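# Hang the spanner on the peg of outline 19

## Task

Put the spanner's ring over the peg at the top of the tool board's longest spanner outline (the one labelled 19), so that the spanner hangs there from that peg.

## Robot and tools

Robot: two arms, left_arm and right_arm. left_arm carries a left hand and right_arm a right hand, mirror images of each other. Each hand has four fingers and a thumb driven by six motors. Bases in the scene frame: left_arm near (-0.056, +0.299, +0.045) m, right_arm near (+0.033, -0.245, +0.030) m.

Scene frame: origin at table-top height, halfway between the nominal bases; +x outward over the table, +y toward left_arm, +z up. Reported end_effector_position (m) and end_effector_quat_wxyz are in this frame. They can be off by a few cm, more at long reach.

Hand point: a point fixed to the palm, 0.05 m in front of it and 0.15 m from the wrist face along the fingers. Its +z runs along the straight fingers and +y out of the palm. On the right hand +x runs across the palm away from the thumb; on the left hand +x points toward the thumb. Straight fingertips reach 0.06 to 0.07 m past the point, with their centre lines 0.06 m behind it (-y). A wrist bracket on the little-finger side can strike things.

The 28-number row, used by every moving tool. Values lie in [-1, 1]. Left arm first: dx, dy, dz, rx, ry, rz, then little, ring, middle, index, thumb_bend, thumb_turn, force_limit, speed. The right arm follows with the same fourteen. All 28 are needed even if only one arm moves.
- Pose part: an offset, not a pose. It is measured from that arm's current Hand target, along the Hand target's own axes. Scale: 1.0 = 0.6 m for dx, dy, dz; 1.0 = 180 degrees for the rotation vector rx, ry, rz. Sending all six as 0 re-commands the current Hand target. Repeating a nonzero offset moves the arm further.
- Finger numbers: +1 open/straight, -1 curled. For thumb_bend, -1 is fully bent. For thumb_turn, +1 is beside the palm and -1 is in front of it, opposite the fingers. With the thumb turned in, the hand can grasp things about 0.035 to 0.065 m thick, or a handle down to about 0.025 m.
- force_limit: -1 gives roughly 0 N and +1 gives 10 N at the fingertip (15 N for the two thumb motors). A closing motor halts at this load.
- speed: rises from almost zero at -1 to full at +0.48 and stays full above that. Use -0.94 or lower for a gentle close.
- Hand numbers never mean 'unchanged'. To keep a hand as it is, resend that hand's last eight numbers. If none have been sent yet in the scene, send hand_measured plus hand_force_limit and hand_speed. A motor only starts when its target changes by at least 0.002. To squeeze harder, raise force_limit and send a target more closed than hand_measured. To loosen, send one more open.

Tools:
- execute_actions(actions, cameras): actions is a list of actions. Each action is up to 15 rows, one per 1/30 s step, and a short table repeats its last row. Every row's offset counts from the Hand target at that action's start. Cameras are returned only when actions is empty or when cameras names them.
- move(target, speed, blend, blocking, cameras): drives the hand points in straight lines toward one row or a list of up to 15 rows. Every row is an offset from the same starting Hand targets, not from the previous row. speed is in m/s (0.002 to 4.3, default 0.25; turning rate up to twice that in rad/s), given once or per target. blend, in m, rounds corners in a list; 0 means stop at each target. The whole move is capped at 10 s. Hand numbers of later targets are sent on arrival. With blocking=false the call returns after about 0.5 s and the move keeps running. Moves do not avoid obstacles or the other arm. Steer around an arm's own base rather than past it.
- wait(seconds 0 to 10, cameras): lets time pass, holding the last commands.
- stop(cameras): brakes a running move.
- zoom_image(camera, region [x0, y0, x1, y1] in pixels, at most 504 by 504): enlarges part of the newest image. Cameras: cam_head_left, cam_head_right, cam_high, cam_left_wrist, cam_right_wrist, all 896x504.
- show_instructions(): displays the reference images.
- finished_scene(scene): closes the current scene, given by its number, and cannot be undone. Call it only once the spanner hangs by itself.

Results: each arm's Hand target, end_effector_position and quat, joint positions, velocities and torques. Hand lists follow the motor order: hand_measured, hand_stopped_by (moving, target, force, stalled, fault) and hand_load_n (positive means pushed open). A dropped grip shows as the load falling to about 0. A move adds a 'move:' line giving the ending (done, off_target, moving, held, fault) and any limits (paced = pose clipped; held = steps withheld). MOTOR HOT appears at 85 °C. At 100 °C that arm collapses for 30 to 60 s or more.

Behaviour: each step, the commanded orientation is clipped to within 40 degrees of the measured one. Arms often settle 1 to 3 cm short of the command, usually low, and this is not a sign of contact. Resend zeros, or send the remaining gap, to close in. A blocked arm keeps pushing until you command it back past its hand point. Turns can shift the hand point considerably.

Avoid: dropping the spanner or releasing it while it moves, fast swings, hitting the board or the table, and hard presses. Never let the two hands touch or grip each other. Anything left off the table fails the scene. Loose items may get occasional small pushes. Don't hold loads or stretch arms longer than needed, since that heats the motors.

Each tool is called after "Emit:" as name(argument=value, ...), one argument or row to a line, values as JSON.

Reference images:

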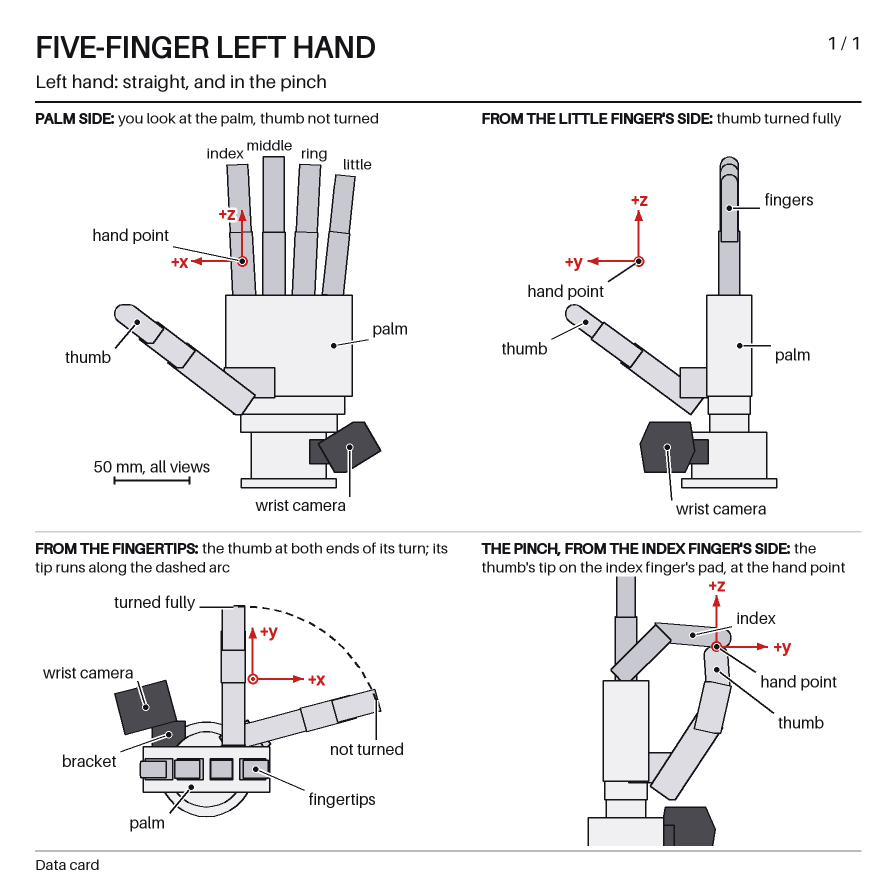

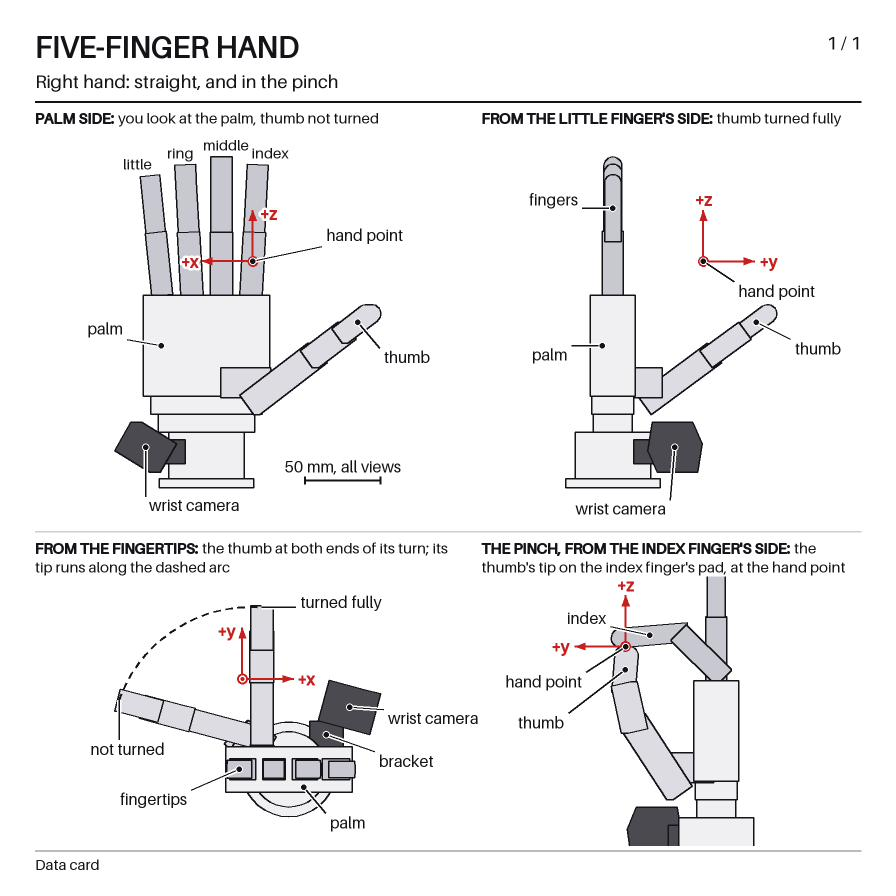

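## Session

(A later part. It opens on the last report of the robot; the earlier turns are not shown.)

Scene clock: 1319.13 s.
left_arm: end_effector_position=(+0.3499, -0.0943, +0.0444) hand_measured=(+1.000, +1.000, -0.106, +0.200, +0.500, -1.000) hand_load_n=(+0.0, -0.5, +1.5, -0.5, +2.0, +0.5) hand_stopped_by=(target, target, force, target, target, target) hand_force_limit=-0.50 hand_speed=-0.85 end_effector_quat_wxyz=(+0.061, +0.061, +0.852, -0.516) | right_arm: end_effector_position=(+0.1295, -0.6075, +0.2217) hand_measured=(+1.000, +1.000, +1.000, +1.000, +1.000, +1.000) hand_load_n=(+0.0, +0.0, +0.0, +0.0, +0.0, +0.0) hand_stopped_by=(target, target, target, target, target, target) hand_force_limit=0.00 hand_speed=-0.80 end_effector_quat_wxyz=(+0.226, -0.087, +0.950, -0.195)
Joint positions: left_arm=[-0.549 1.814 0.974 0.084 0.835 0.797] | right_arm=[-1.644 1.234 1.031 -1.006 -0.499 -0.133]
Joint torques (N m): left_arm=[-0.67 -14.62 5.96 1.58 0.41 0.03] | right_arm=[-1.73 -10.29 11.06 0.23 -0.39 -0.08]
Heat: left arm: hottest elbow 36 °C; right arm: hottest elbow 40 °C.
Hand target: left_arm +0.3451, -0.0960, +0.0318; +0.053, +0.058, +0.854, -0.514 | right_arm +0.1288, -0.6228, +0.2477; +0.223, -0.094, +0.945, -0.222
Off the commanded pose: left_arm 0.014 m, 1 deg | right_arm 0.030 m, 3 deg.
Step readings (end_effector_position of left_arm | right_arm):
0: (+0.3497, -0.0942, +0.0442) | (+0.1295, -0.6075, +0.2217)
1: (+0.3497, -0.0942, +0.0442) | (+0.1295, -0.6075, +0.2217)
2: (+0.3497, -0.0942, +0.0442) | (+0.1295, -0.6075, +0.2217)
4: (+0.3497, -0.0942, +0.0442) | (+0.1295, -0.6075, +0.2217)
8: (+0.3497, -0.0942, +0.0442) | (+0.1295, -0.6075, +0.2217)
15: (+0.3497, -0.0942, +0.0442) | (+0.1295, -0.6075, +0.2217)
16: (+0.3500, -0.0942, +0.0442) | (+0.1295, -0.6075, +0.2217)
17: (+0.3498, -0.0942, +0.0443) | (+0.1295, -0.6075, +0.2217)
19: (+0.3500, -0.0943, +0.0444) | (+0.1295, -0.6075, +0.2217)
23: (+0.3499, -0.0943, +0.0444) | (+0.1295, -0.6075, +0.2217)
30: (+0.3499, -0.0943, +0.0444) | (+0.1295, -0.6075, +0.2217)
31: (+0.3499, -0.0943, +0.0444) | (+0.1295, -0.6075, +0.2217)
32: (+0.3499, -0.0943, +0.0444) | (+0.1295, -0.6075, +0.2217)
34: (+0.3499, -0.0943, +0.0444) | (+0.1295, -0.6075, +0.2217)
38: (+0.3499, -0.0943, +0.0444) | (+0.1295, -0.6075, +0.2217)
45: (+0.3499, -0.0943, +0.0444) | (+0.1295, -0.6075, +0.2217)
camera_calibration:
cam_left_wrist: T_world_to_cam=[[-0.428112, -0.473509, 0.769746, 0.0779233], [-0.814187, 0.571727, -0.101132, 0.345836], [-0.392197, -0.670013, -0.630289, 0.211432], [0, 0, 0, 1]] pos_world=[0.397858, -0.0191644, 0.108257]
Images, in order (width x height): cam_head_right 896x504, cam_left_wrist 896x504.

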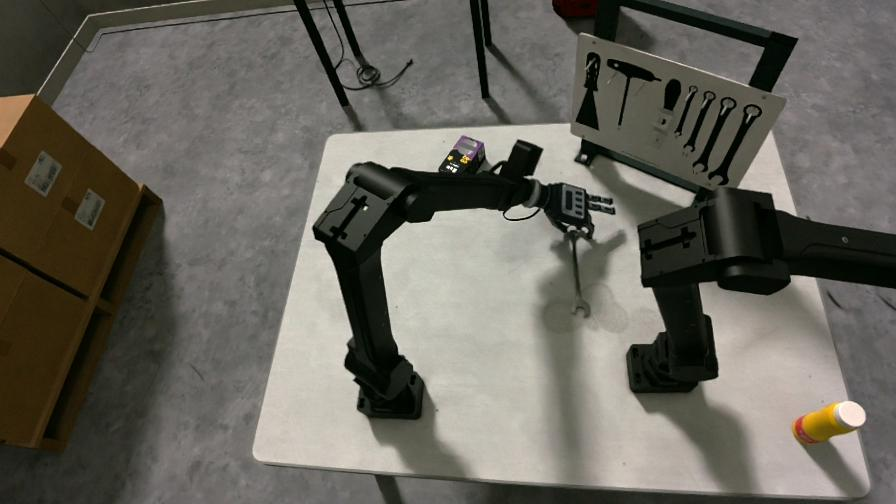

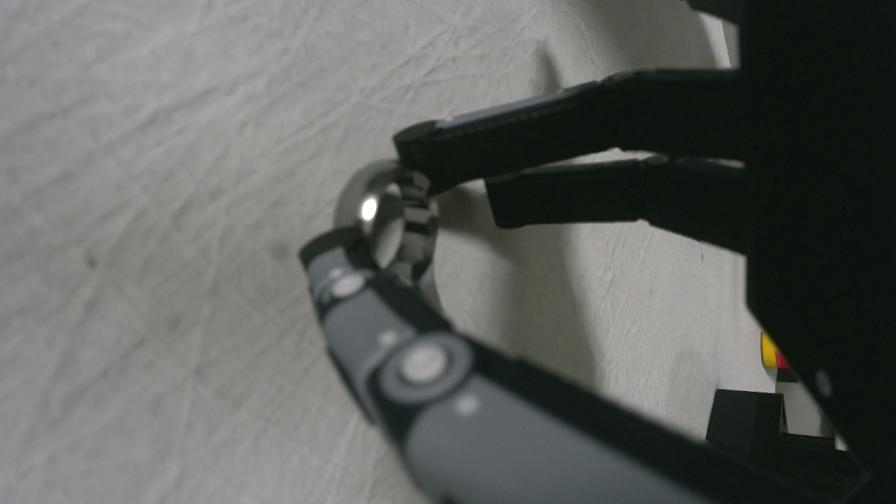

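Emit:
execute_actions(
  actions=[
    [[0,0,0,0,0,0,1,1,-0.45,0.2,0.5,-1,-0.15,-0.92,0,0,0,0,0,0,1,1,1,1,1,1,0,-0.8]],
    [[0,0,0,0,0,0,1,1,-0.45,0.2,0.5,-1,-0.15,-0.92,0,0,0,0,0,0,1,1,1,1,1,1,0,-0.8]],
  ],
  cameras=["cam_left_wrist"],
)

Scene clock: 1334.10 s.
left_arm: end_effector_position=(+0.3506, -0.0947, +0.0434) hand_measured=(+1.000, +1.000, -0.450, +0.200, +0.500, -1.000) hand_load_n=(+0.0, +0.0, +0.0, +0.0, +0.0, +0.0) hand_stopped_by=(target, target, target, target, target, target) hand_force_limit=-0.15 hand_speed=-0.92 end_effector_quat_wxyz=(+0.062, +0.062, +0.852, -0.516) | right_arm: end_effector_position=(+0.1295, -0.6075, +0.2217) hand_measured=(+1.000, +1.000, +1.000, +1.000, +1.000, +1.000) hand_load_n=(+0.0, +0.0, +0.0, +0.0, +0.0, +0.0) hand_stopped_by=(target, target, target, target, target, target) hand_force_limit=0.00 hand_speed=-0.80 end_effector_quat_wxyz=(+0.226, -0.087, +0.950, -0.195)
Joint positions: left_arm=[-0.55 1.816 0.974 0.089 0.833 0.799] | right_arm=[-1.644 1.234 1.031 -1.006 -0.499 -0.133]
Joint torques (N m): left_arm=[-0.56 -14.8 5.97 1.42 0.5 0.02] | right_arm=[-1.55 -10.34 11.04 0.24 -0.38 -0.08]
Heat: left arm: hottest elbow 36 °C; right arm: hottest elbow 40 °C.
Hand target: left_arm +0.3450, -0.0960, +0.0316; +0.053, +0.058, +0.854, -0.514 | right_arm +0.1288, -0.6228, +0.2477; +0.223, -0.094, +0.945, -0.222
Off the commanded pose: left_arm 0.013 m, 1 deg | right_arm 0.030 m, 3 deg.
Step readings (end_effector_position of left_arm | right_arm):
0: (+0.3499, -0.0943, +0.0444) | (+0.1295, -0.6075, +0.2217)
1: (+0.3499, -0.0943, +0.0444) | (+0.1295, -0.6075, +0.2217)
2: (+0.3499, -0.0943, +0.0444) | (+0.1295, -0.6075, +0.2217)
4: (+0.3511, -0.0943, +0.0445) | (+0.1295, -0.6075, +0.2217)
8: (+0.3510, -0.0944, +0.0436) | (+0.1295, -0.6075, +0.2217)
15: (+0.3506, -0.0947, +0.0434) | (+0.1295, -0.6075, +0.2217)
16: (+0.3506, -0.0947, +0.0434) | (+0.1295, -0.6075, +0.2217)
17: (+0.3506, -0.0947, +0.0434) | (+0.1295, -0.6075, +0.2217)
19: (+0.3506, -0.0947, +0.0434) | (+0.1295, -0.6075, +0.2217)
23: (+0.3506, -0.0947, +0.0434) | (+0.1295, -0.6075, +0.2217)
30: (+0.3506, -0.0947, +0.0434) | (+0.1295, -0.6075, +0.2217)
camera_calibration:
cam_left_wrist: T_world_to_cam=[[-0.430928, -0.474209, 0.767742, 0.0798551], [-0.814054, 0.571405, -0.103985, 0.346423], [-0.389381, -0.669793, -0.632266, 0.209939], [0, 0, 0, 1]] pos_world=[0.398165, -0.019464, 0.107452]
Images, in order (width x height): cam_left_wrist 896x504.

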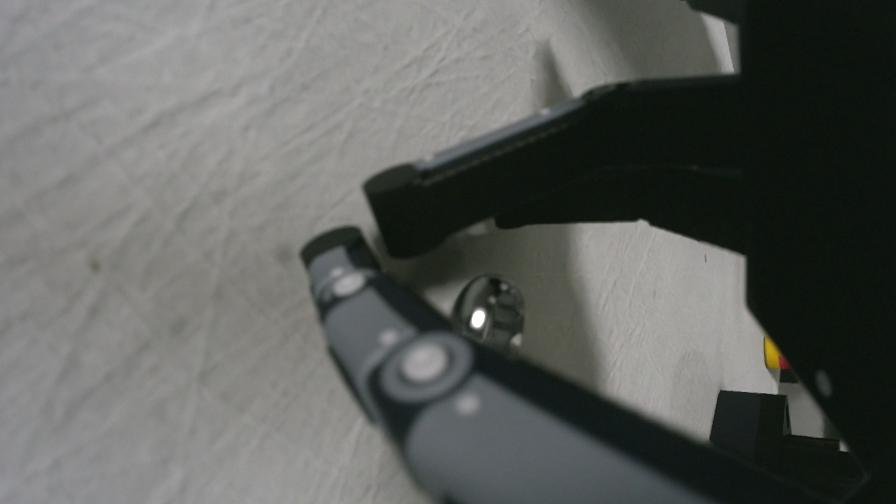

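Emit:
move(
  target=[
    [0,0,0,0,0,0,1,1,0.4,0.4,0.5,-1,-0.4,-0.3,0,0,0,0,0,0,1,1,1,1,1,1,0,-0.8],
    [-0.0075,-0.0436,-0.0233,0,0,0,1,1,0.4,0.4,0.5,-1,-0.4,-0.3,0,0,0,0,0,0,1,1,1,1,1,1,0,-0.8],
  ],
  speed=0.1,
  cameras=["cam_left_wrist", "cam_head_right"],
)

Emit:
zoom_image(
  camera="cam_head_right",
  region=[540, 180, 620, 330],
)

Scene clock: 1351.10 s.
left_arm: end_effector_position=(+0.3445, -0.0911, +0.0485) hand_measured=(+1.000, +1.000, +0.400, +0.400, +0.500, -1.000) hand_load_n=(+0.0, +0.0, +0.0, +0.0, +0.0, +0.0) hand_stopped_by=(target, target, target, target, target, target) hand_force_limit=-0.40 hand_speed=-0.30 end_effector_quat_wxyz=(+0.051, +0.056, +0.857, -0.510) | right_arm: end_effector_position=(+0.1295, -0.6075, +0.2217) hand_measured=(+1.000, +1.000, +1.000, +1.000, +1.000, +1.000) hand_load_n=(+0.0, +0.0, +0.0, +0.0, +0.0, +0.0) hand_stopped_by=(target, target, target, target, target, target) hand_force_limit=0.00 hand_speed=-0.80 end_effector_quat_wxyz=(+0.226, -0.087, +0.950, -0.195)
Joint positions: left_arm=[-0.55 1.796 0.974 0.04 0.833 0.798] | right_arm=[-1.644 1.234 1.031 -1.006 -0.499 -0.133]
Joint torques (N m): left_arm=[-0.56 -18.61 7.42 0.25 0.52 0.02] | right_arm=[-1.55 -9.99 11.04 0.18 -0.38 -0.09]
Heat: left arm: hottest elbow 35 °C; right arm: hottest elbow 40 °C.
Hand target: left_arm +0.3451, -0.0960, +0.0616; +0.053, +0.058, +0.854, -0.514 | right_arm +0.1288, -0.6228, +0.2477; +0.223, -0.094, +0.945, -0.222
Off the commanded pose: left_arm 0.014 m, 1 deg | right_arm 0.030 m, 3 deg.
move: off_target (left_arm, right_arm)
camera_calibration:
cam_left_wrist: T_world_to_cam=[[-0.411618, -0.48546, 0.771297, 0.0671205], [-0.816461, 0.572455, -0.0754127, 0.339507], [-0.404923, -0.660775, -0.631992, 0.219324], [0, 0, 0, 1]] pos_world=[0.393632, -0.0168447, 0.112444]
Images, in order (width x height): cam_head_right 896x504, cam_left_wrist 896x504.

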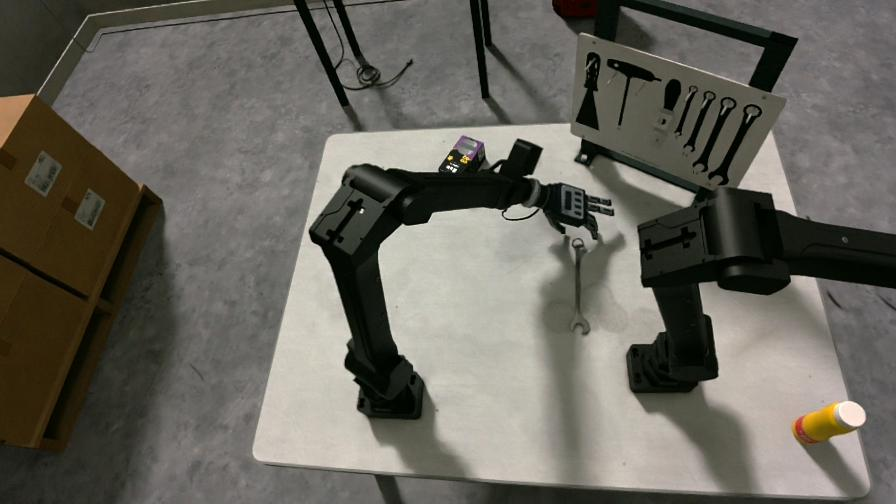

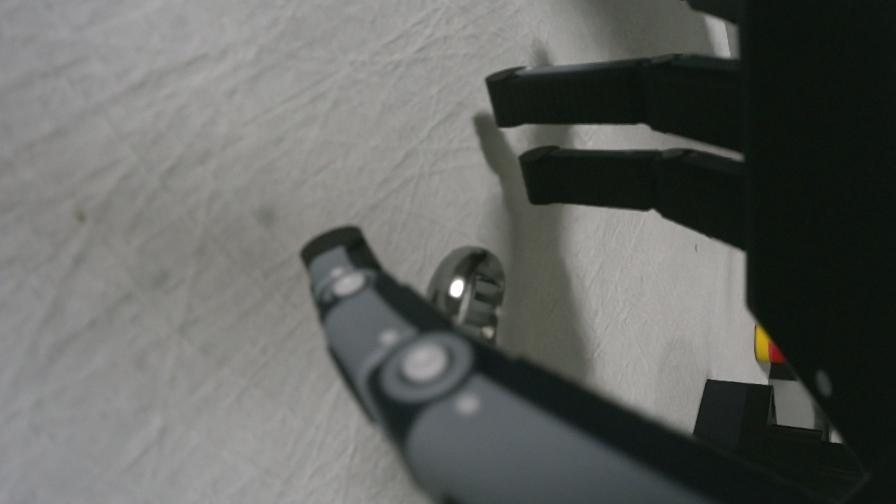

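Scaled by 3.360 from the camera's 896x504 image, which has a finer 1280x720 frame.

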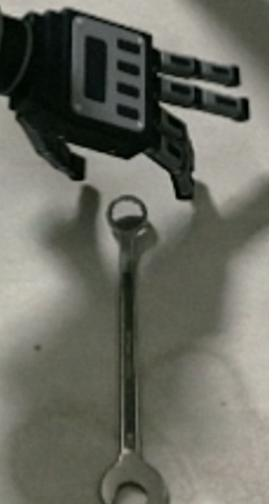

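Emit:
move(
  target=[
    [0.0508,-0.0317,0,0,0,0,1,1,0.4,0.4,0.5,-1,-0.4,-0.3,0,0,0,0,0,0,1,1,1,1,1,1,0,-0.8],
    [0.0661,0.0281,0.0328,0,0,0,1,1,0.4,0.4,0.5,-1,-0.4,-0.3,0,0,0,0,0,0,1,1,1,1,1,1,0,-0.8],
  ],
  speed=0.08,
  cameras=["cam_left_wrist", "cam_head_right"],
)

Emit:
zoom_image(
  camera="cam_head_right",
  region=[540, 190, 620, 270],
)

Scene clock: 1368.03 s.
left_arm: end_effector_position=(+0.3115, -0.1015, +0.0384) hand_measured=(+1.000, +1.000, +0.400, +0.400, +0.500, -1.000) hand_load_n=(+0.0, +0.0, +0.0, +0.0, +0.0, +0.0) hand_stopped_by=(target, target, target, target, target, target) hand_force_limit=-0.40 hand_speed=-0.30 end_effector_quat_wxyz=(+0.056, +0.060, +0.854, -0.514) | right_arm: end_effector_position=(+0.1295, -0.6075, +0.2217) hand_measured=(+1.000, +1.000, +1.000, +1.000, +1.000, +1.000) hand_load_n=(+0.0, +0.0, +0.0, +0.0, +0.0, -0.5) hand_stopped_by=(target, target, target, target, target, target) hand_force_limit=0.00 hand_speed=-0.80 end_effector_quat_wxyz=(+0.226, -0.087, +0.950, -0.195)
Joint positions: left_arm=[-0.605 1.776 0.886 0.161 0.795 0.745] | right_arm=[-1.644 1.234 1.031 -1.006 -0.499 -0.133]
Joint torques (N m): left_arm=[-0.56 -14.27 5.94 1.74 0.37 0.01] | right_arm=[-1.61 -10.17 11.03 0.2 -0.39 -0.1]
Heat: left arm: hottest elbow 35 °C; right arm: hottest elbow 40 °C.
Hand target: left_arm +0.3090, -0.1038, +0.0317; +0.053, +0.058, +0.854, -0.514 | right_arm +0.1288, -0.6228, +0.2477; +0.223, -0.094, +0.945, -0.222
Off the commanded pose: left_arm 0.007 m, 0 deg | right_arm 0.030 m, 3 deg.
move: off_target (right_arm)
camera_calibration:
cam_left_wrist: T_world_to_cam=[[-0.422039, -0.477493, 0.770638, 0.0603721], [-0.813803, 0.57414, -0.0899371, 0.317698], [-0.39951, -0.665104, -0.630895, 0.19053], [0, 0, 0, 1]] pos_world=[0.360141, -0.0268537, 0.102252]
Images, in order (width x height): cam_head_right 896x504, cam_left_wrist 896x504.

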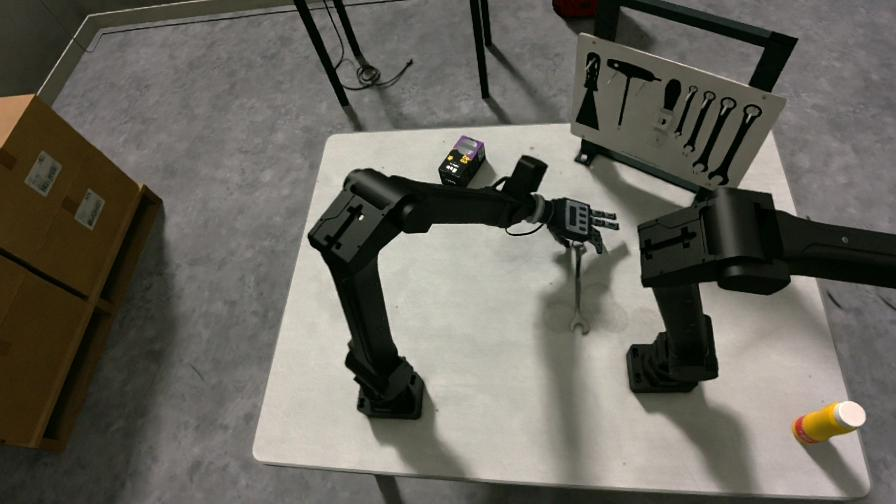

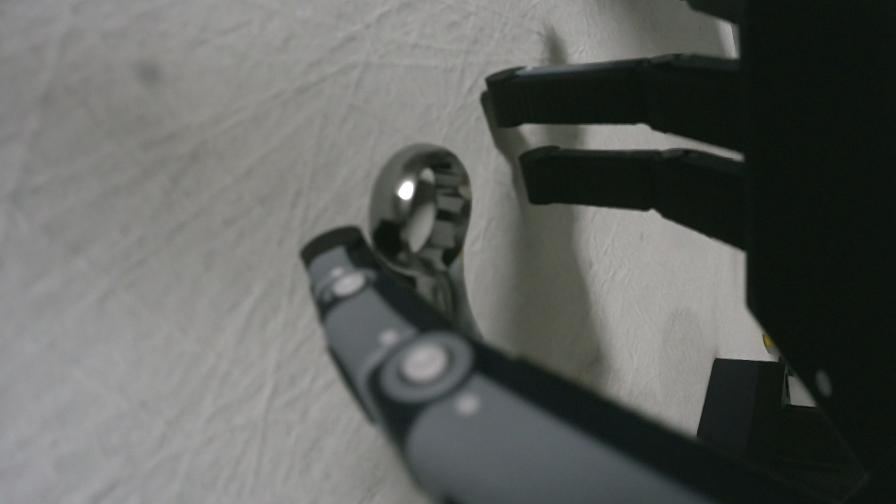

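Scaled by 6.300 from the camera's 896x504 image, which has a finer 1280x720 frame.

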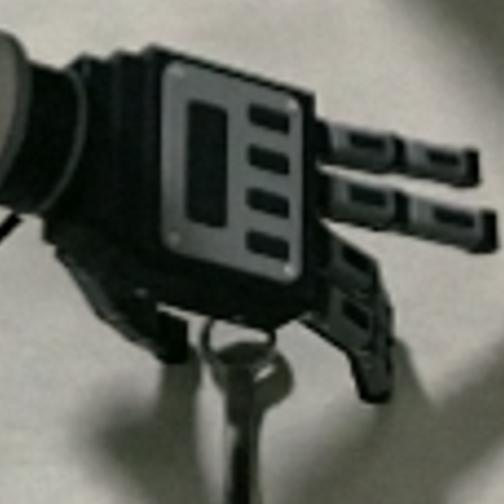

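Emit:
move(
  target=[-0.0112,-0.0355,-0.0155,0,0,0,1,1,0.4,0.4,0.5,-1,-0.4,-0.3,0,0,0,0,0,0,1,1,1,1,1,1,0,-0.8],
  speed=0.05,
  cameras=["cam_left_wrist"],
)

Scene clock: 1374.23 s.
left_arm: end_effector_position=(+0.3069, -0.0984, +0.0391) hand_measured=(+1.000, +1.000, +0.400, +0.400, +0.500, -1.000) hand_load_n=(+0.0, +0.0, +0.0, +0.0, +0.0, +0.0) hand_stopped_by=(target, target, target, target, target, target) hand_force_limit=-0.40 hand_speed=-0.30 end_effector_quat_wxyz=(+0.046, +0.054, +0.858, -0.508) | right_arm: end_effector_position=(+0.1295, -0.6075, +0.2217) hand_measured=(+1.000, +1.000, +1.000, +1.000, +1.000, +1.000) hand_load_n=(+0.0, +0.0, +0.0, +0.0, +0.0, +0.0) hand_stopped_by=(target, target, target, target, target, target) hand_force_limit=0.00 hand_speed=-0.80 end_effector_quat_wxyz=(+0.226, -0.087, +0.950, -0.195)
Joint positions: left_arm=[-0.605 1.766 0.886 0.127 0.795 0.744] | right_arm=[-1.644 1.234 1.031 -1.006 -0.499 -0.133]
Joint torques (N m): left_arm=[-0.5 -17.49 7.68 0.35 0.39 0.02] | right_arm=[-1.73 -10.29 10.99 0.18 -0.38 -0.08]
Heat: left arm: hottest elbow 35 °C; right arm: hottest elbow 40 °C.
Hand target: left_arm +0.3121, -0.1058, +0.0557; +0.053, +0.058, +0.854, -0.514 | right_arm +0.1288, -0.6228, +0.2477; +0.223, -0.094, +0.945, -0.222
Off the commanded pose: left_arm 0.019 m, 1 deg | right_arm 0.030 m, 3 deg.
move: off_target (left_arm, right_arm)
camera_calibration:
cam_left_wrist: T_world_to_cam=[[-0.405502, -0.488291, 0.772748, 0.0531101], [-0.815605, 0.574984, -0.0646649, 0.31184], [-0.412742, -0.656479, -0.63141, 0.196098], [0, 0, 0, 1]] pos_world=[0.356813, -0.0246352, 0.102943]
Images, in order (width x height): cam_left_wrist 896x504.

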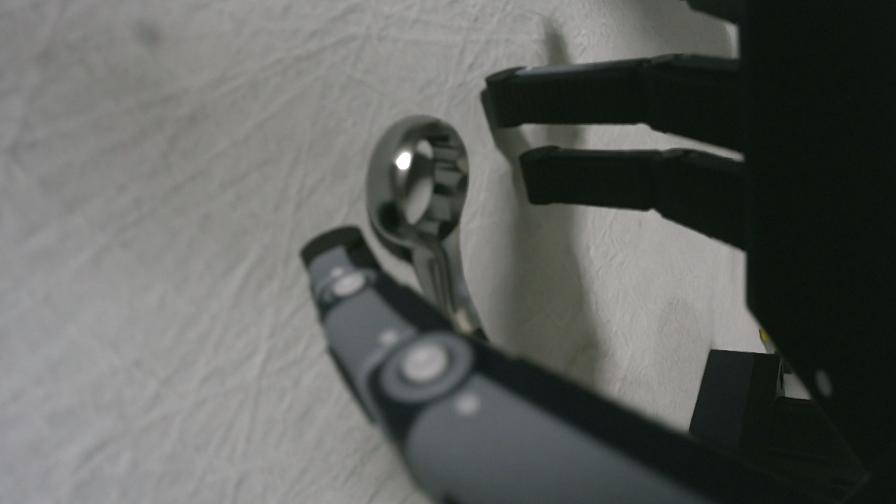

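Emit:
move(
  target=[-0.0102,-0.0112,-0.0043,0,0,0,1,1,0.4,0.4,0.5,-1,-0.4,-0.3,0,0,0,0,0,0,1,1,1,1,1,1,0,-0.8],
  speed=0.05,
  cameras=["cam_left_wrist"],
)

Scene clock: 1377.93 s.
left_arm: end_effector_position=(+0.3028, -0.0957, +0.0400) hand_measured=(+1.000, +1.000, +0.400, +0.400, +0.500, -1.000) hand_load_n=(+0.0, +0.0, +0.0, +0.0, +0.0, +0.0) hand_stopped_by=(target, target, target, target, target, target) hand_force_limit=-0.40 hand_speed=-0.30 end_effector_quat_wxyz=(+0.039, +0.050, +0.861, -0.504) | right_arm: end_effector_position=(+0.1295, -0.6075, +0.2217) hand_measured=(+1.000, +1.000, +1.000, +1.000, +1.000, +1.000) hand_load_n=(+0.0, +0.0, +0.0, +0.0, +0.0, +0.0) hand_stopped_by=(target, target, target, target, target, target) hand_force_limit=0.00 hand_speed=-0.80 end_effector_quat_wxyz=(+0.226, -0.087, +0.950, -0.195)
Joint positions: left_arm=[-0.605 1.757 0.886 0.097 0.795 0.744] | right_arm=[-1.644 1.234 1.031 -1.006 -0.499 -0.133]
Joint torques (N m): left_arm=[-0.21 -17.49 9.14 0.29 0.5 0.06] | right_arm=[-1.67 -10.17 11.02 0.2 -0.39 -0.08]
Heat: left arm: hottest elbow 35 °C; right arm: hottest elbow 40 °C.
Hand target: left_arm +0.3170, -0.1069, +0.0636; +0.053, +0.058, +0.854, -0.514 | right_arm +0.1288, -0.6228, +0.2477; +0.223, -0.094, +0.945, -0.222
Off the commanded pose: left_arm 0.030 m, 2 deg | right_arm 0.030 m, 3 deg.
move: off_target (left_arm, right_arm)
camera_calibration:
cam_left_wrist: T_world_to_cam=[[-0.391775, -0.497578, 0.773904, 0.0470319], [-0.816608, 0.575564, -0.0433372, 0.306507], [-0.423868, -0.648955, -0.631818, 0.200928], [0, 0, 0, 1]] pos_world=[0.353889, -0.022619, 0.103835]
Images, in order (width x height): cam_left_wrist 896x504.

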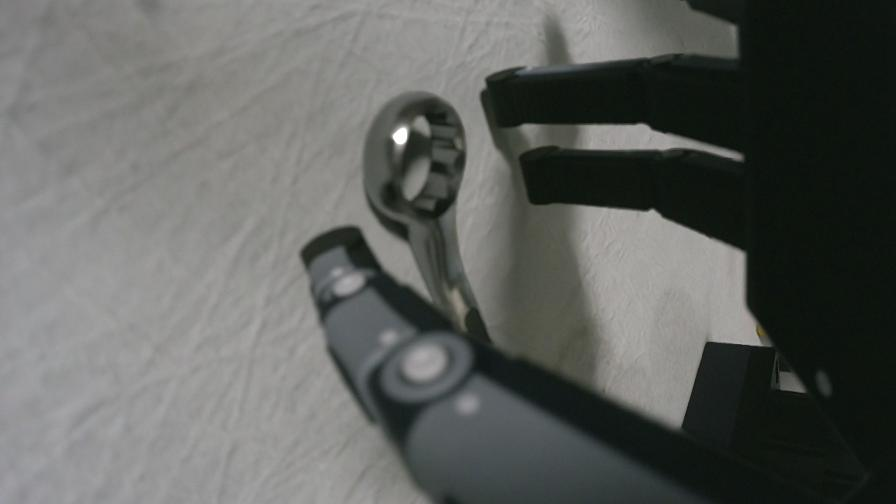

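Emit:
move(
  target=[
    [0.0003,-0.0297,-0.0213,0,0,0,1,1,0.4,0.4,0.5,-1,-0.4,-0.3,0,0,0,0,0,0,1,1,1,1,1,1,0,-0.8],
    [0.0157,0.039,0.0153,0,0,0,1,1,0.4,0.4,0.5,-1,-0.4,-0.3,0,0,0,0,0,0,1,1,1,1,1,1,0,-0.8],
  ],
  speed=0.08,
  cameras=["cam_left_wrist"],
)

Scene clock: 1383.30 s.
left_arm: end_effector_position=(+0.3088, -0.1000, +0.0406) hand_measured=(+1.000, +1.000, +0.400, +0.400, +0.500, -1.000) hand_load_n=(+0.0, +0.0, +0.0, +0.0, +0.0, +0.5) hand_stopped_by=(target, target, target, target, target, target) hand_force_limit=-0.40 hand_speed=-0.30 end_effector_quat_wxyz=(+0.051, +0.057, +0.856, -0.512) | right_arm: end_effector_position=(+0.1295, -0.6075, +0.2217) hand_measured=(+1.000, +1.000, +1.000, +1.000, +1.000, +1.000) hand_load_n=(+0.0, +0.0, +0.0, -0.5, +0.0, -0.5) hand_stopped_by=(target, target, target, target, target, target) hand_force_limit=0.00 hand_speed=-0.80 end_effector_quat_wxyz=(+0.226, -0.087, +0.950, -0.195)
Joint positions: left_arm=[-0.605 1.766 0.886 0.141 0.796 0.744] | right_arm=[-1.644 1.234 1.031 -1.006 -0.499 -0.133]
Joint torques (N m): left_arm=[-0.21 -14.21 6.69 1.73 0.43 0.05] | right_arm=[-1.61 -10.29 11.06 0.16 -0.38 -0.09]
Heat: left arm: hottest elbow 36 °C; right arm: hottest elbow 41 °C.
Hand target: left_arm +0.3115, -0.1037, +0.0376; +0.053, +0.058, +0.854, -0.514 | right_arm +0.1288, -0.6228, +0.2477; +0.223, -0.094, +0.945, -0.222
Off the commanded pose: left_arm 0.006 m, 0 deg | right_arm 0.030 m, 3 deg.
move: off_target (right_arm)
camera_calibration:
cam_left_wrist: T_world_to_cam=[[-0.413845, -0.48191, 0.772331, 0.0552505], [-0.81445, 0.575018, -0.0776212, 0.31466], [-0.406698, -0.661148, -0.63046, 0.194456], [0, 0, 0, 1]] pos_world=[0.358225, -0.0257452, 0.10435]
Images, in order (width x height): cam_left_wrist 896x504.

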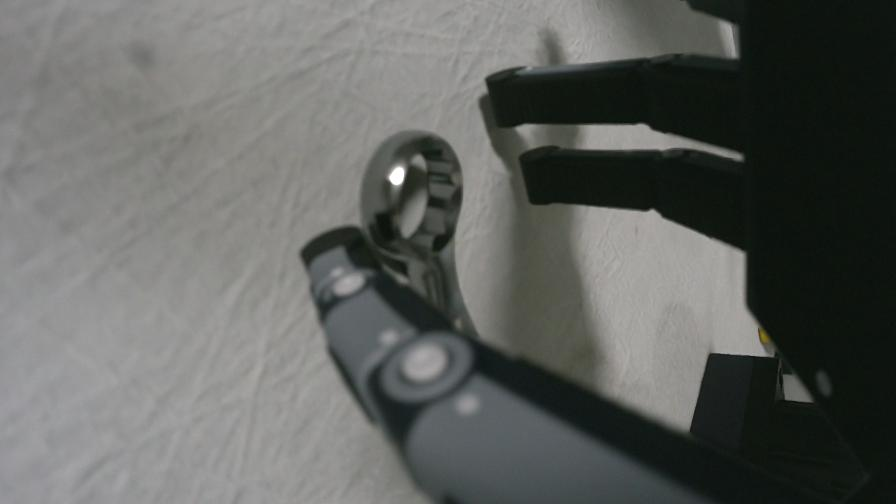

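Emit:
move(
  target=[
    [-0.0143,-0.068,-0.0365,0,0,0,1,1,0.4,0.4,0.5,-1,-0.4,-0.3,0,0,0,0,0,0,1,1,1,1,1,1,0,-0.8],
    [-0.0027,-0.0055,-0.0031,0,0,0,1,1,0.4,0.4,0.5,-1,-0.4,-0.3,0,0,0,0,0,0,1,1,1,1,1,1,0,-0.8],
  ],
  speed=0.08,
  cameras=["cam_left_wrist"],
)

Scene clock: 1390.13 s.
left_arm: end_effector_position=(+0.3075, -0.0991, +0.0429) hand_measured=(+1.000, +1.000, +0.400, +0.400, +0.500, -1.000) hand_load_n=(+0.0, +0.0, +0.0, +0.0, +0.0, +0.0) hand_stopped_by=(target, target, target, target, target, target) hand_force_limit=-0.40 hand_speed=-0.30 end_effector_quat_wxyz=(+0.049, +0.056, +0.857, -0.510) | right_arm: end_effector_position=(+0.1295, -0.6075, +0.2217) hand_measured=(+1.000, +1.000, +1.000, +1.000, +1.000, +1.000) hand_load_n=(+0.0, +0.0, +0.0, +0.0, -0.5, +0.0) hand_stopped_by=(target, target, target, target, target, target) hand_force_limit=0.00 hand_speed=-0.80 end_effector_quat_wxyz=(+0.226, -0.087, +0.950, -0.195)
Joint positions: left_arm=[-0.605 1.759 0.886 0.128 0.796 0.744] | right_arm=[-1.644 1.234 1.031 -1.006 -0.499 -0.133]
Joint torques (N m): left_arm=[-0.15 -14.15 7.08 1.66 0.47 0.07] | right_arm=[-1.61 -10.23 11.06 0.21 -0.38 -0.08]
Heat: left arm: hottest elbow 36 °C; right arm: hottest elbow 41 °C.
Hand target: left_arm +0.3126, -0.1037, +0.0416; +0.053, +0.058, +0.854, -0.514 | right_arm +0.1288, -0.6228, +0.2477; +0.223, -0.094, +0.945, -0.222
Off the commanded pose: left_arm 0.007 m, 1 deg | right_arm 0.030 m, 3 deg.
move: off_target (right_arm)
camera_calibration:
cam_left_wrist: T_world_to_cam=[[-0.410429, -0.484173, 0.772738, 0.052078], [-0.814763, 0.575268, -0.0723046, 0.313165], [-0.409524, -0.659275, -0.630593, 0.197032], [0, 0, 0, 1]] pos_world=[0.357219, -0.0250411, 0.106648]
Images, in order (width x height): cam_left_wrist 896x504.

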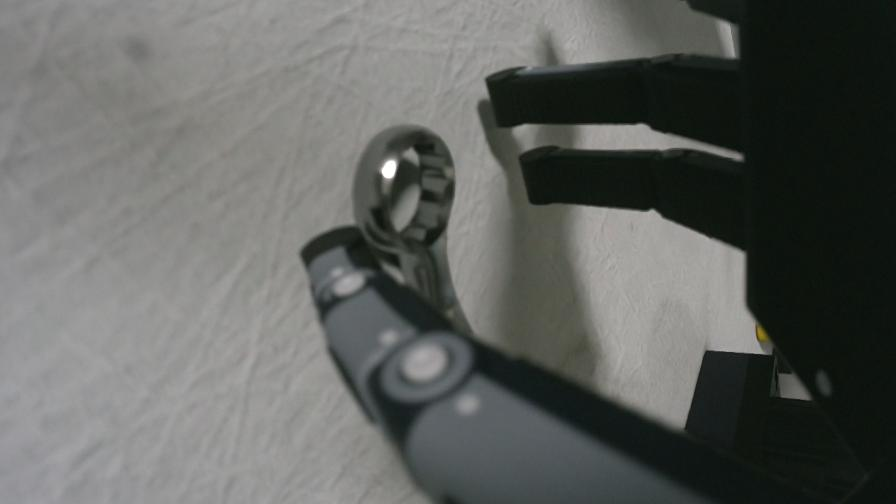

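Emit:
execute_actions(
  actions=[
    [[0,0,0,0,0,0,1,1,-0.3,-0.3,0.5,-1,-0.5,-0.85,0,0,0,0,0,0,1,1,1,1,1,1,0,-0.8]],
    [[0,0,0,0,0,0,1,1,-0.3,-0.3,0.5,-1,-0.5,-0.85,0,0,0,0,0,0,1,1,1,1,1,1,0,-0.8]],
    [[0,0,0,0,0,0,1,1,-0.3,-0.3,0.5,-1,-0.5,-0.85,0,0,0,0,0,0,1,1,1,1,1,1,0,-0.8]],
    [[0,0,0,0,0,0,1,1,-0.3,-0.3,0.5,-1,-0.5,-0.85,0,0,0,0,0,0,1,1,1,1,1,1,0,-0.8]],
  ],
  cameras=["cam_head_right", "cam_left_wrist"],
)

Emit:
zoom_image(
  camera="cam_head_right",
  region=[540, 190, 620, 270],
)

Scene clock: 1398.07 s.
left_arm: end_effector_position=(+0.3075, -0.0991, +0.0429) hand_measured=(+1.000, +1.000, -0.084, -0.300, +0.500, -1.000) hand_load_n=(+0.0, +0.0, +2.5, +0.0, +2.5, +0.5) hand_stopped_by=(target, target, force, target, target, target) hand_force_limit=-0.50 hand_speed=-0.85 end_effector_quat_wxyz=(+0.049, +0.056, +0.857, -0.510) | right_arm: end_effector_position=(+0.1295, -0.6075, +0.2217) hand_measured=(+1.000, +1.000, +1.000, +1.000, +1.000, +1.000) hand_load_n=(+0.0, -0.5, +0.0, +0.0, +0.0, +0.0) hand_stopped_by=(target, target, target, target, target, target) hand_force_limit=0.00 hand_speed=-0.80 end_effector_quat_wxyz=(+0.226, -0.087, +0.950, -0.195)
Joint positions: left_arm=[-0.605 1.759 0.886 0.128 0.796 0.744] | right_arm=[-1.644 1.234 1.031 -1.006 -0.499 -0.133]
Joint torques (N m): left_arm=[-0.09 -14.15 7.06 1.66 0.46 0.07] | right_arm=[-1.61 -10.46 11.08 0.2 -0.38 -0.08]
Heat: left arm: hottest elbow 36 °C; right arm: hottest elbow 41 °C.
Hand target: left_arm +0.3126, -0.1037, +0.0416; +0.053, +0.058, +0.854, -0.514 | right_arm +0.1288, -0.6228, +0.2477; +0.223, -0.094, +0.945, -0.222
Off the commanded pose: left_arm 0.007 m, 1 deg | right_arm 0.030 m, 3 deg.
Step readings (end_effector_position of left_arm | right_arm):
0: (+0.3075, -0.0991, +0.0429) | (+0.1295, -0.6075, +0.2217)
1: (+0.3075, -0.0991, +0.0429) | (+0.1295, -0.6075, +0.2217)
2: (+0.3075, -0.0991, +0.0429) | (+0.1295, -0.6075, +0.2217)
4: (+0.3075, -0.0991, +0.0429) | (+0.1295, -0.6075, +0.2217)
8: (+0.3075, -0.0991, +0.0429) | (+0.1295, -0.6075, +0.2217)
15: (+0.3075, -0.0991, +0.0429) | (+0.1295, -0.6075, +0.2217)
16: (+0.3075, -0.0991, +0.0429) | (+0.1295, -0.6075, +0.2217)
17: (+0.3075, -0.0991, +0.0429) | (+0.1295, -0.6075, +0.2217)
19: (+0.3075, -0.0991, +0.0429) | (+0.1295, -0.6075, +0.2217)
23: (+0.3075, -0.0991, +0.0429) | (+0.1295, -0.6075, +0.2217)
30: (+0.3075, -0.0991, +0.0429) | (+0.1295, -0.6075, +0.2217)
31: (+0.3075, -0.0991, +0.0429) | (+0.1295, -0.6075, +0.2217)
32: (+0.3075, -0.0991, +0.0429) | (+0.1295, -0.6075, +0.2217)
34: (+0.3075, -0.0991, +0.0429) | (+0.1295, -0.6075, +0.2217)
38: (+0.3075, -0.0991, +0.0429) | (+0.1295, -0.6075, +0.2217)
45: (+0.3075, -0.0991, +0.0429) | (+0.1295, -0.6075, +0.2217)
46: (+0.3075, -0.0991, +0.0429) | (+0.1295, -0.6075, +0.2217)
47: (+0.3075, -0.0991, +0.0429) | (+0.1295, -0.6075, +0.2217)
49: (+0.3075, -0.0991, +0.0429) | (+0.1295, -0.6075, +0.2217)
53: (+0.3075, -0.0991, +0.0429) | (+0.1295, -0.6075, +0.2217)
60: (+0.3075, -0.0991, +0.0429) | (+0.1295, -0.6075, +0.2217)
camera_calibration:
cam_left_wrist: T_world_to_cam=[[-0.410429, -0.484173, 0.772738, 0.052078], [-0.814763, 0.575268, -0.0723046, 0.313165], [-0.409524, -0.659275, -0.630593, 0.197032], [0, 0, 0, 1]] pos_world=[0.357219, -0.0250411, 0.106648]
Images, in order (width x height): cam_head_right 896x504, cam_left_wrist 896x504.

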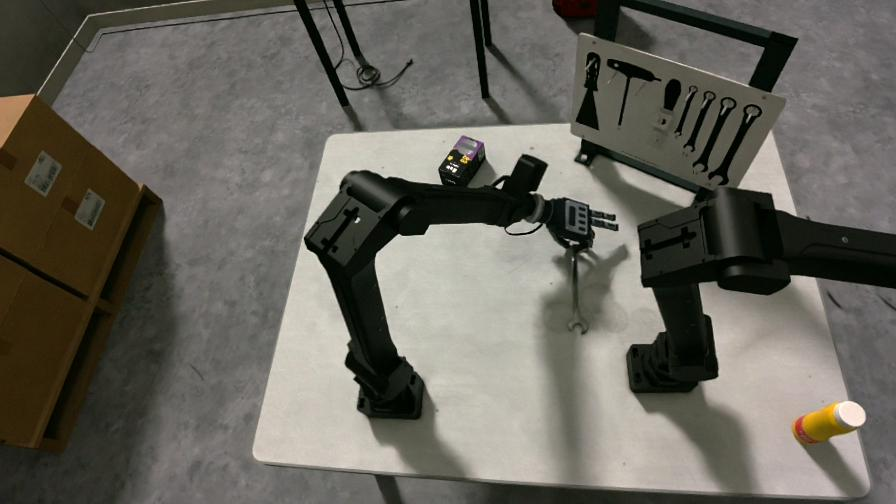

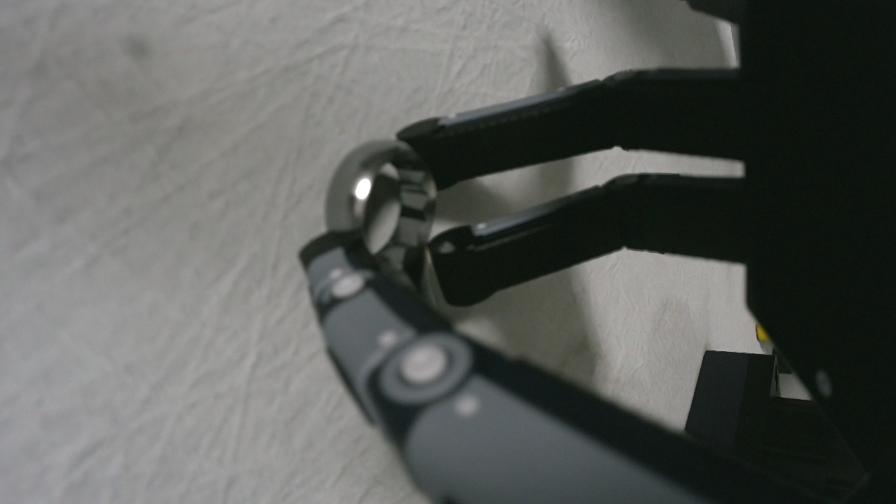

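Scaled by 6.300 from the camera's 896x504 image, which has a finer 1280x720 frame.

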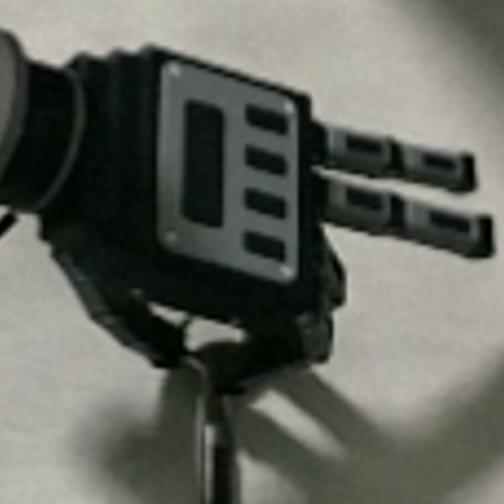

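Emit:
move(
  target=[
    [0,0,0,0,0,0,1,1,0.4,0.4,0.5,-0.9,-0.4,-0.3,0,0,0,0,0,0,1,1,1,1,1,1,0,-0.8],
    [-0.0108,-0.0625,-0.0333,0,0,0,1,1,0.4,0.4,0.5,-0.9,-0.4,-0.3,0,0,0,0,0,0,1,1,1,1,1,1,0,-0.8],
    [-0.0106,-0.06,-0.038,0,0,0.0778,1,1,0.4,0.4,0.5,-0.9,-0.4,-0.3,0,0,0,0,0,0,1,1,1,1,1,1,0,-0.8],
    [0.0017,0.0113,0,0,0,0.0778,1,1,0.4,0.4,0.5,-0.9,-0.4,-0.3,0,0,0,0,0,0,1,1,1,1,1,1,0,-0.8],
  ],
  speed=0.1,
  cameras=["cam_left_wrist", "cam_head_right"],
)

Emit:
zoom_image(
  camera="cam_head_right",
  region=[540, 190, 620, 270],
)

Scene clock: 1420.13 s.
left_arm: end_effector_position=(+0.3138, -0.0972, +0.0402) hand_measured=(+1.000, +1.000, +0.400, +0.400, +0.500, -0.900) hand_load_n=(+0.0, +0.0, +0.0, +0.0, +0.0, +0.0) hand_stopped_by=(target, target, target, target, target, target) hand_force_limit=-0.40 hand_speed=-0.30 end_effector_quat_wxyz=(+0.112, +0.154, +0.843, -0.503) | right_arm: end_effector_position=(+0.1295, -0.6075, +0.2217) hand_measured=(+1.000, +1.000, +1.000, +1.000, +1.000, +1.000) hand_load_n=(+0.0, +0.0, +0.0, +0.0, -0.5, -0.5) hand_stopped_by=(target, target, target, target, target, target) hand_force_limit=0.00 hand_speed=-0.80 end_effector_quat_wxyz=(+0.226, -0.087, +0.950, -0.195)
Joint positions: left_arm=[-0.617 1.744 0.854 0.166 0.785 0.959] | right_arm=[-1.644 1.234 1.031 -1.006 -0.499 -0.133]
Joint torques (N m): left_arm=[-0.73 -14.15 5.94 1.78 0.36 0.2] | right_arm=[-1.61 -10.17 11.1 0.21 -0.38 -0.09]
Heat: left arm: hottest elbow 36 °C; right arm: hottest elbow 41 °C.
Hand target: left_arm +0.3126, -0.1005, +0.0355; +0.115, +0.162, +0.841, -0.504 | right_arm +0.1288, -0.6228, +0.2477; +0.223, -0.094, +0.945, -0.222
Off the commanded pose: left_arm 0.006 m, 1 deg | right_arm 0.030 m, 3 deg.
move: off_target (right_arm)
camera_calibration:
cam_left_wrist: T_world_to_cam=[[-0.611346, -0.430763, 0.663852, 0.130274], [-0.71736, 0.655857, -0.235046, 0.300758], [-0.334143, -0.619915, -0.709967, 0.182598], [0, 0, 0, 1]] pos_world=[0.356408, -0.0279421, 0.113848]
Images, in order (width x height): cam_head_right 896x504, cam_left_wrist 896x504.

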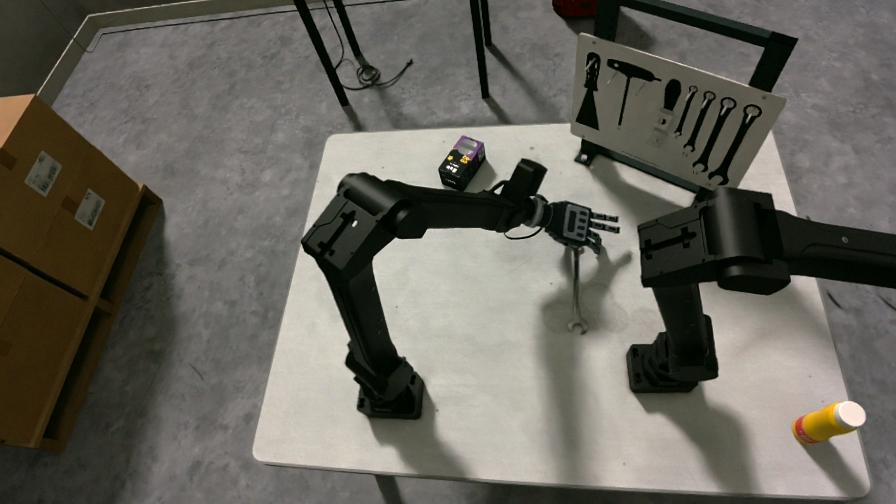

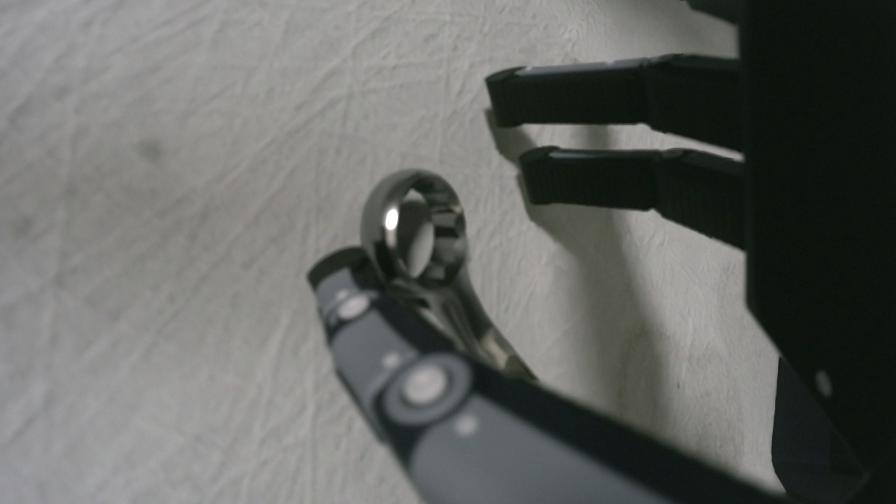

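Scaled by 6.300 from the camera's 896x504 image, which has a finer 1280x720 frame.

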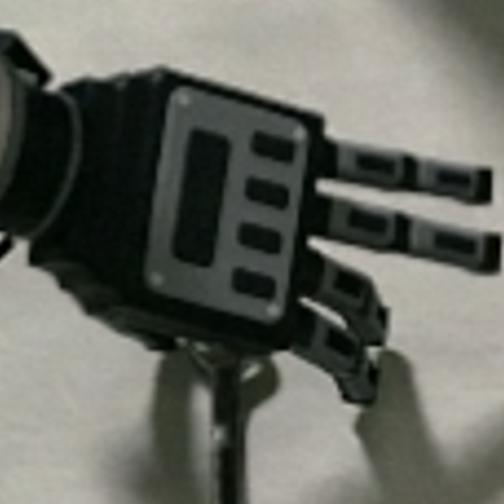

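Emit:
move(
  target=[0.0133,-0.0032,-0.001,0,0,0,1,1,0.4,0.4,0.5,-0.9,-0.4,-0.3,0,0,0,0,0,0,1,1,1,1,1,1,0,-0.8],
  speed=0.04,
  cameras=["cam_left_wrist"],
)

Scene clock: 1424.80 s.
left_arm: end_effector_position=(+0.3077, -0.0968, +0.0359) hand_measured=(+1.000, +1.000, +0.400, +0.400, +0.500, -0.900) hand_load_n=(+0.0, +0.0, +0.0, +0.0, +0.0, +0.0) hand_stopped_by=(target, target, target, target, target, target) hand_force_limit=-0.40 hand_speed=-0.30 end_effector_quat_wxyz=(+0.113, +0.157, +0.843, -0.502) | right_arm: end_effector_position=(+0.1295, -0.6075, +0.2217) hand_measured=(+1.000, +1.000, +1.000, +1.000, +1.000, +1.000) hand_load_n=(+0.0, +0.0, +0.0, +0.0, -0.5, -0.5) hand_stopped_by=(target, target, target, target, target, target) hand_force_limit=0.00 hand_speed=-0.80 end_effector_quat_wxyz=(+0.226, -0.087, +0.950, -0.195)
Joint positions: left_arm=[-0.625 1.744 0.837 0.185 0.779 0.959] | right_arm=[-1.644 1.234 1.031 -1.006 -0.499 -0.133]
Joint torques (N m): left_arm=[-0.79 -14.8 5.44 1.69 0.35 0.11] | right_arm=[-1.67 -10.34 11 0.18 -0.37 -0.09]
Heat: left arm: hottest elbow 36 °C; right arm: hottest elbow 41 °C.
Hand target: left_arm +0.3045, -0.0996, +0.0345; +0.115, +0.162, +0.841, -0.504 | right_arm +0.1288, -0.6228, +0.2477; +0.223, -0.094, +0.945, -0.222
Off the commanded pose: left_arm 0.004 m, 1 deg | right_arm 0.030 m, 3 deg.
move: off_target (right_arm)
camera_calibration:
cam_left_wrist: T_world_to_cam=[[-0.615202, -0.430256, 0.660611, 0.130867], [-0.714244, 0.658908, -0.236001, 0.294462], [-0.333741, -0.617026, -0.712669, 0.177921], [0, 0, 0, 1]] pos_world=[0.350207, -0.0279353, 0.109839]
Images, in order (width x height): cam_left_wrist 896x504.

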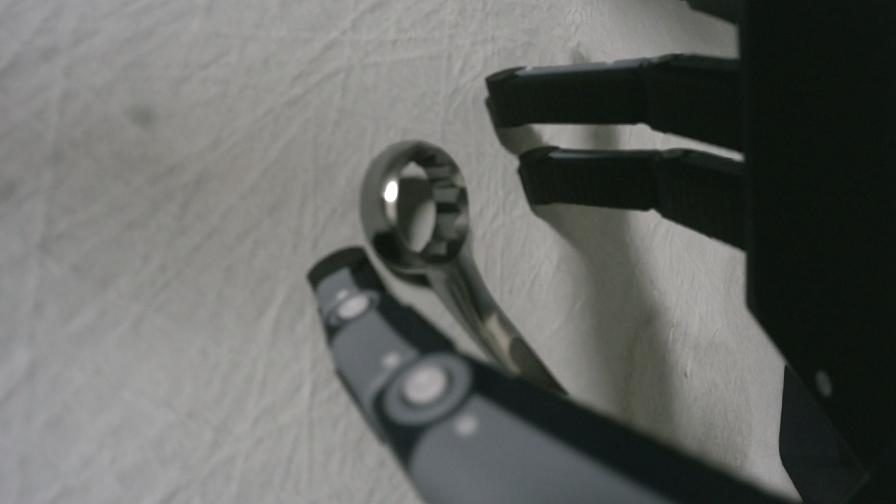

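Emit:
move(
  target=[
    [-0.0297,-0.0593,-0.0347,0,0,0,1,1,0.4,0.4,0.5,-0.9,-0.4,-0.3,0,0,0,0,0,0,1,1,1,1,1,1,0,-0.8],
    [-0.0028,0.0015,0.0015,0,0,0,1,1,0.4,0.4,0.5,-0.9,-0.4,-0.3,0,0,0,0,0,0,1,1,1,1,1,1,0,-0.8],
  ],
  speed=0.1,
  cameras=["cam_left_wrist"],
)

Scene clock: 1431.50 s.
left_arm: end_effector_position=(+0.3079, -0.0970, +0.0384) hand_measured=(+1.000, +1.000, +0.400, +0.400, +0.500, -0.900) hand_load_n=(+0.0, +0.0, +0.0, +0.0, +0.0, +0.0) hand_stopped_by=(target, target, target, target, target, target) hand_force_limit=-0.40 hand_speed=-0.30 end_effector_quat_wxyz=(+0.114, +0.157, +0.842, -0.503) | right_arm: end_effector_position=(+0.1295, -0.6075, +0.2217) hand_measured=(+1.000, +1.000, +1.000, +1.000, +1.000, +1.000) hand_load_n=(+0.0, +0.0, +0.0, +0.0, +0.0, +0.0) hand_stopped_by=(target, target, target, target, target, target) hand_force_limit=0.00 hand_speed=-0.80 end_effector_quat_wxyz=(+0.226, -0.087, +0.950, -0.195)
Joint positions: left_arm=[-0.625 1.738 0.837 0.182 0.779 0.959] | right_arm=[-1.644 1.234 1.031 -1.006 -0.499 -0.133]
Joint torques (N m): left_arm=[-0.67 -14.1 5.89 1.78 0.38 0.13] | right_arm=[-1.61 -10.29 11.04 0.16 -0.38 -0.09]
Heat: left arm: hottest elbow 36 °C; right arm: hottest elbow 41 °C.
Hand target: left_arm +0.3064, -0.1002, +0.0339; +0.115, +0.162, +0.841, -0.504 | right_arm +0.1288, -0.6228, +0.2477; +0.223, -0.094, +0.945, -0.222
Off the commanded pose: left_arm 0.006 m, 1 deg | right_arm 0.030 m, 3 deg.
move: off_target (right_arm)
camera_calibration:
cam_left_wrist: T_world_to_cam=[[-0.616833, -0.429176, 0.659792, 0.12991], [-0.713676, 0.658483, -0.238884, 0.29517], [-0.331938, -0.618229, -0.712467, 0.179015], [0, 0, 0, 1]] pos_world=[0.350211, -0.0279379, 0.112341]
Images, in order (width x height): cam_left_wrist 896x504.

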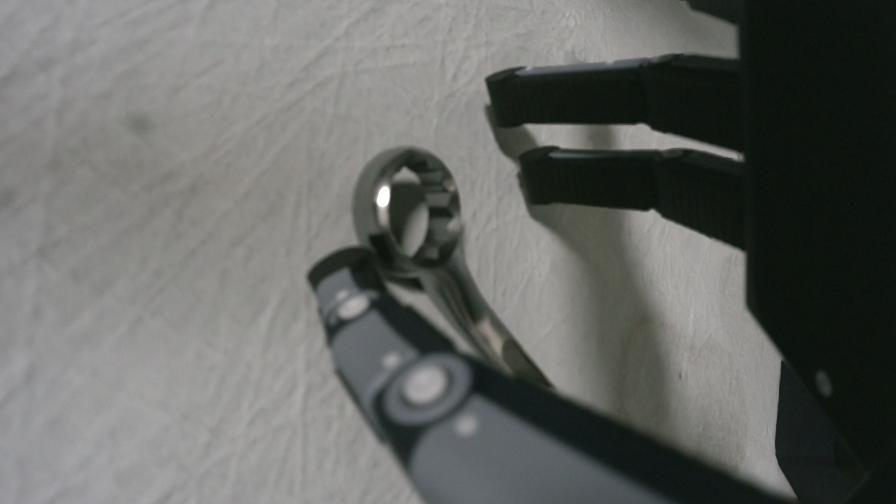

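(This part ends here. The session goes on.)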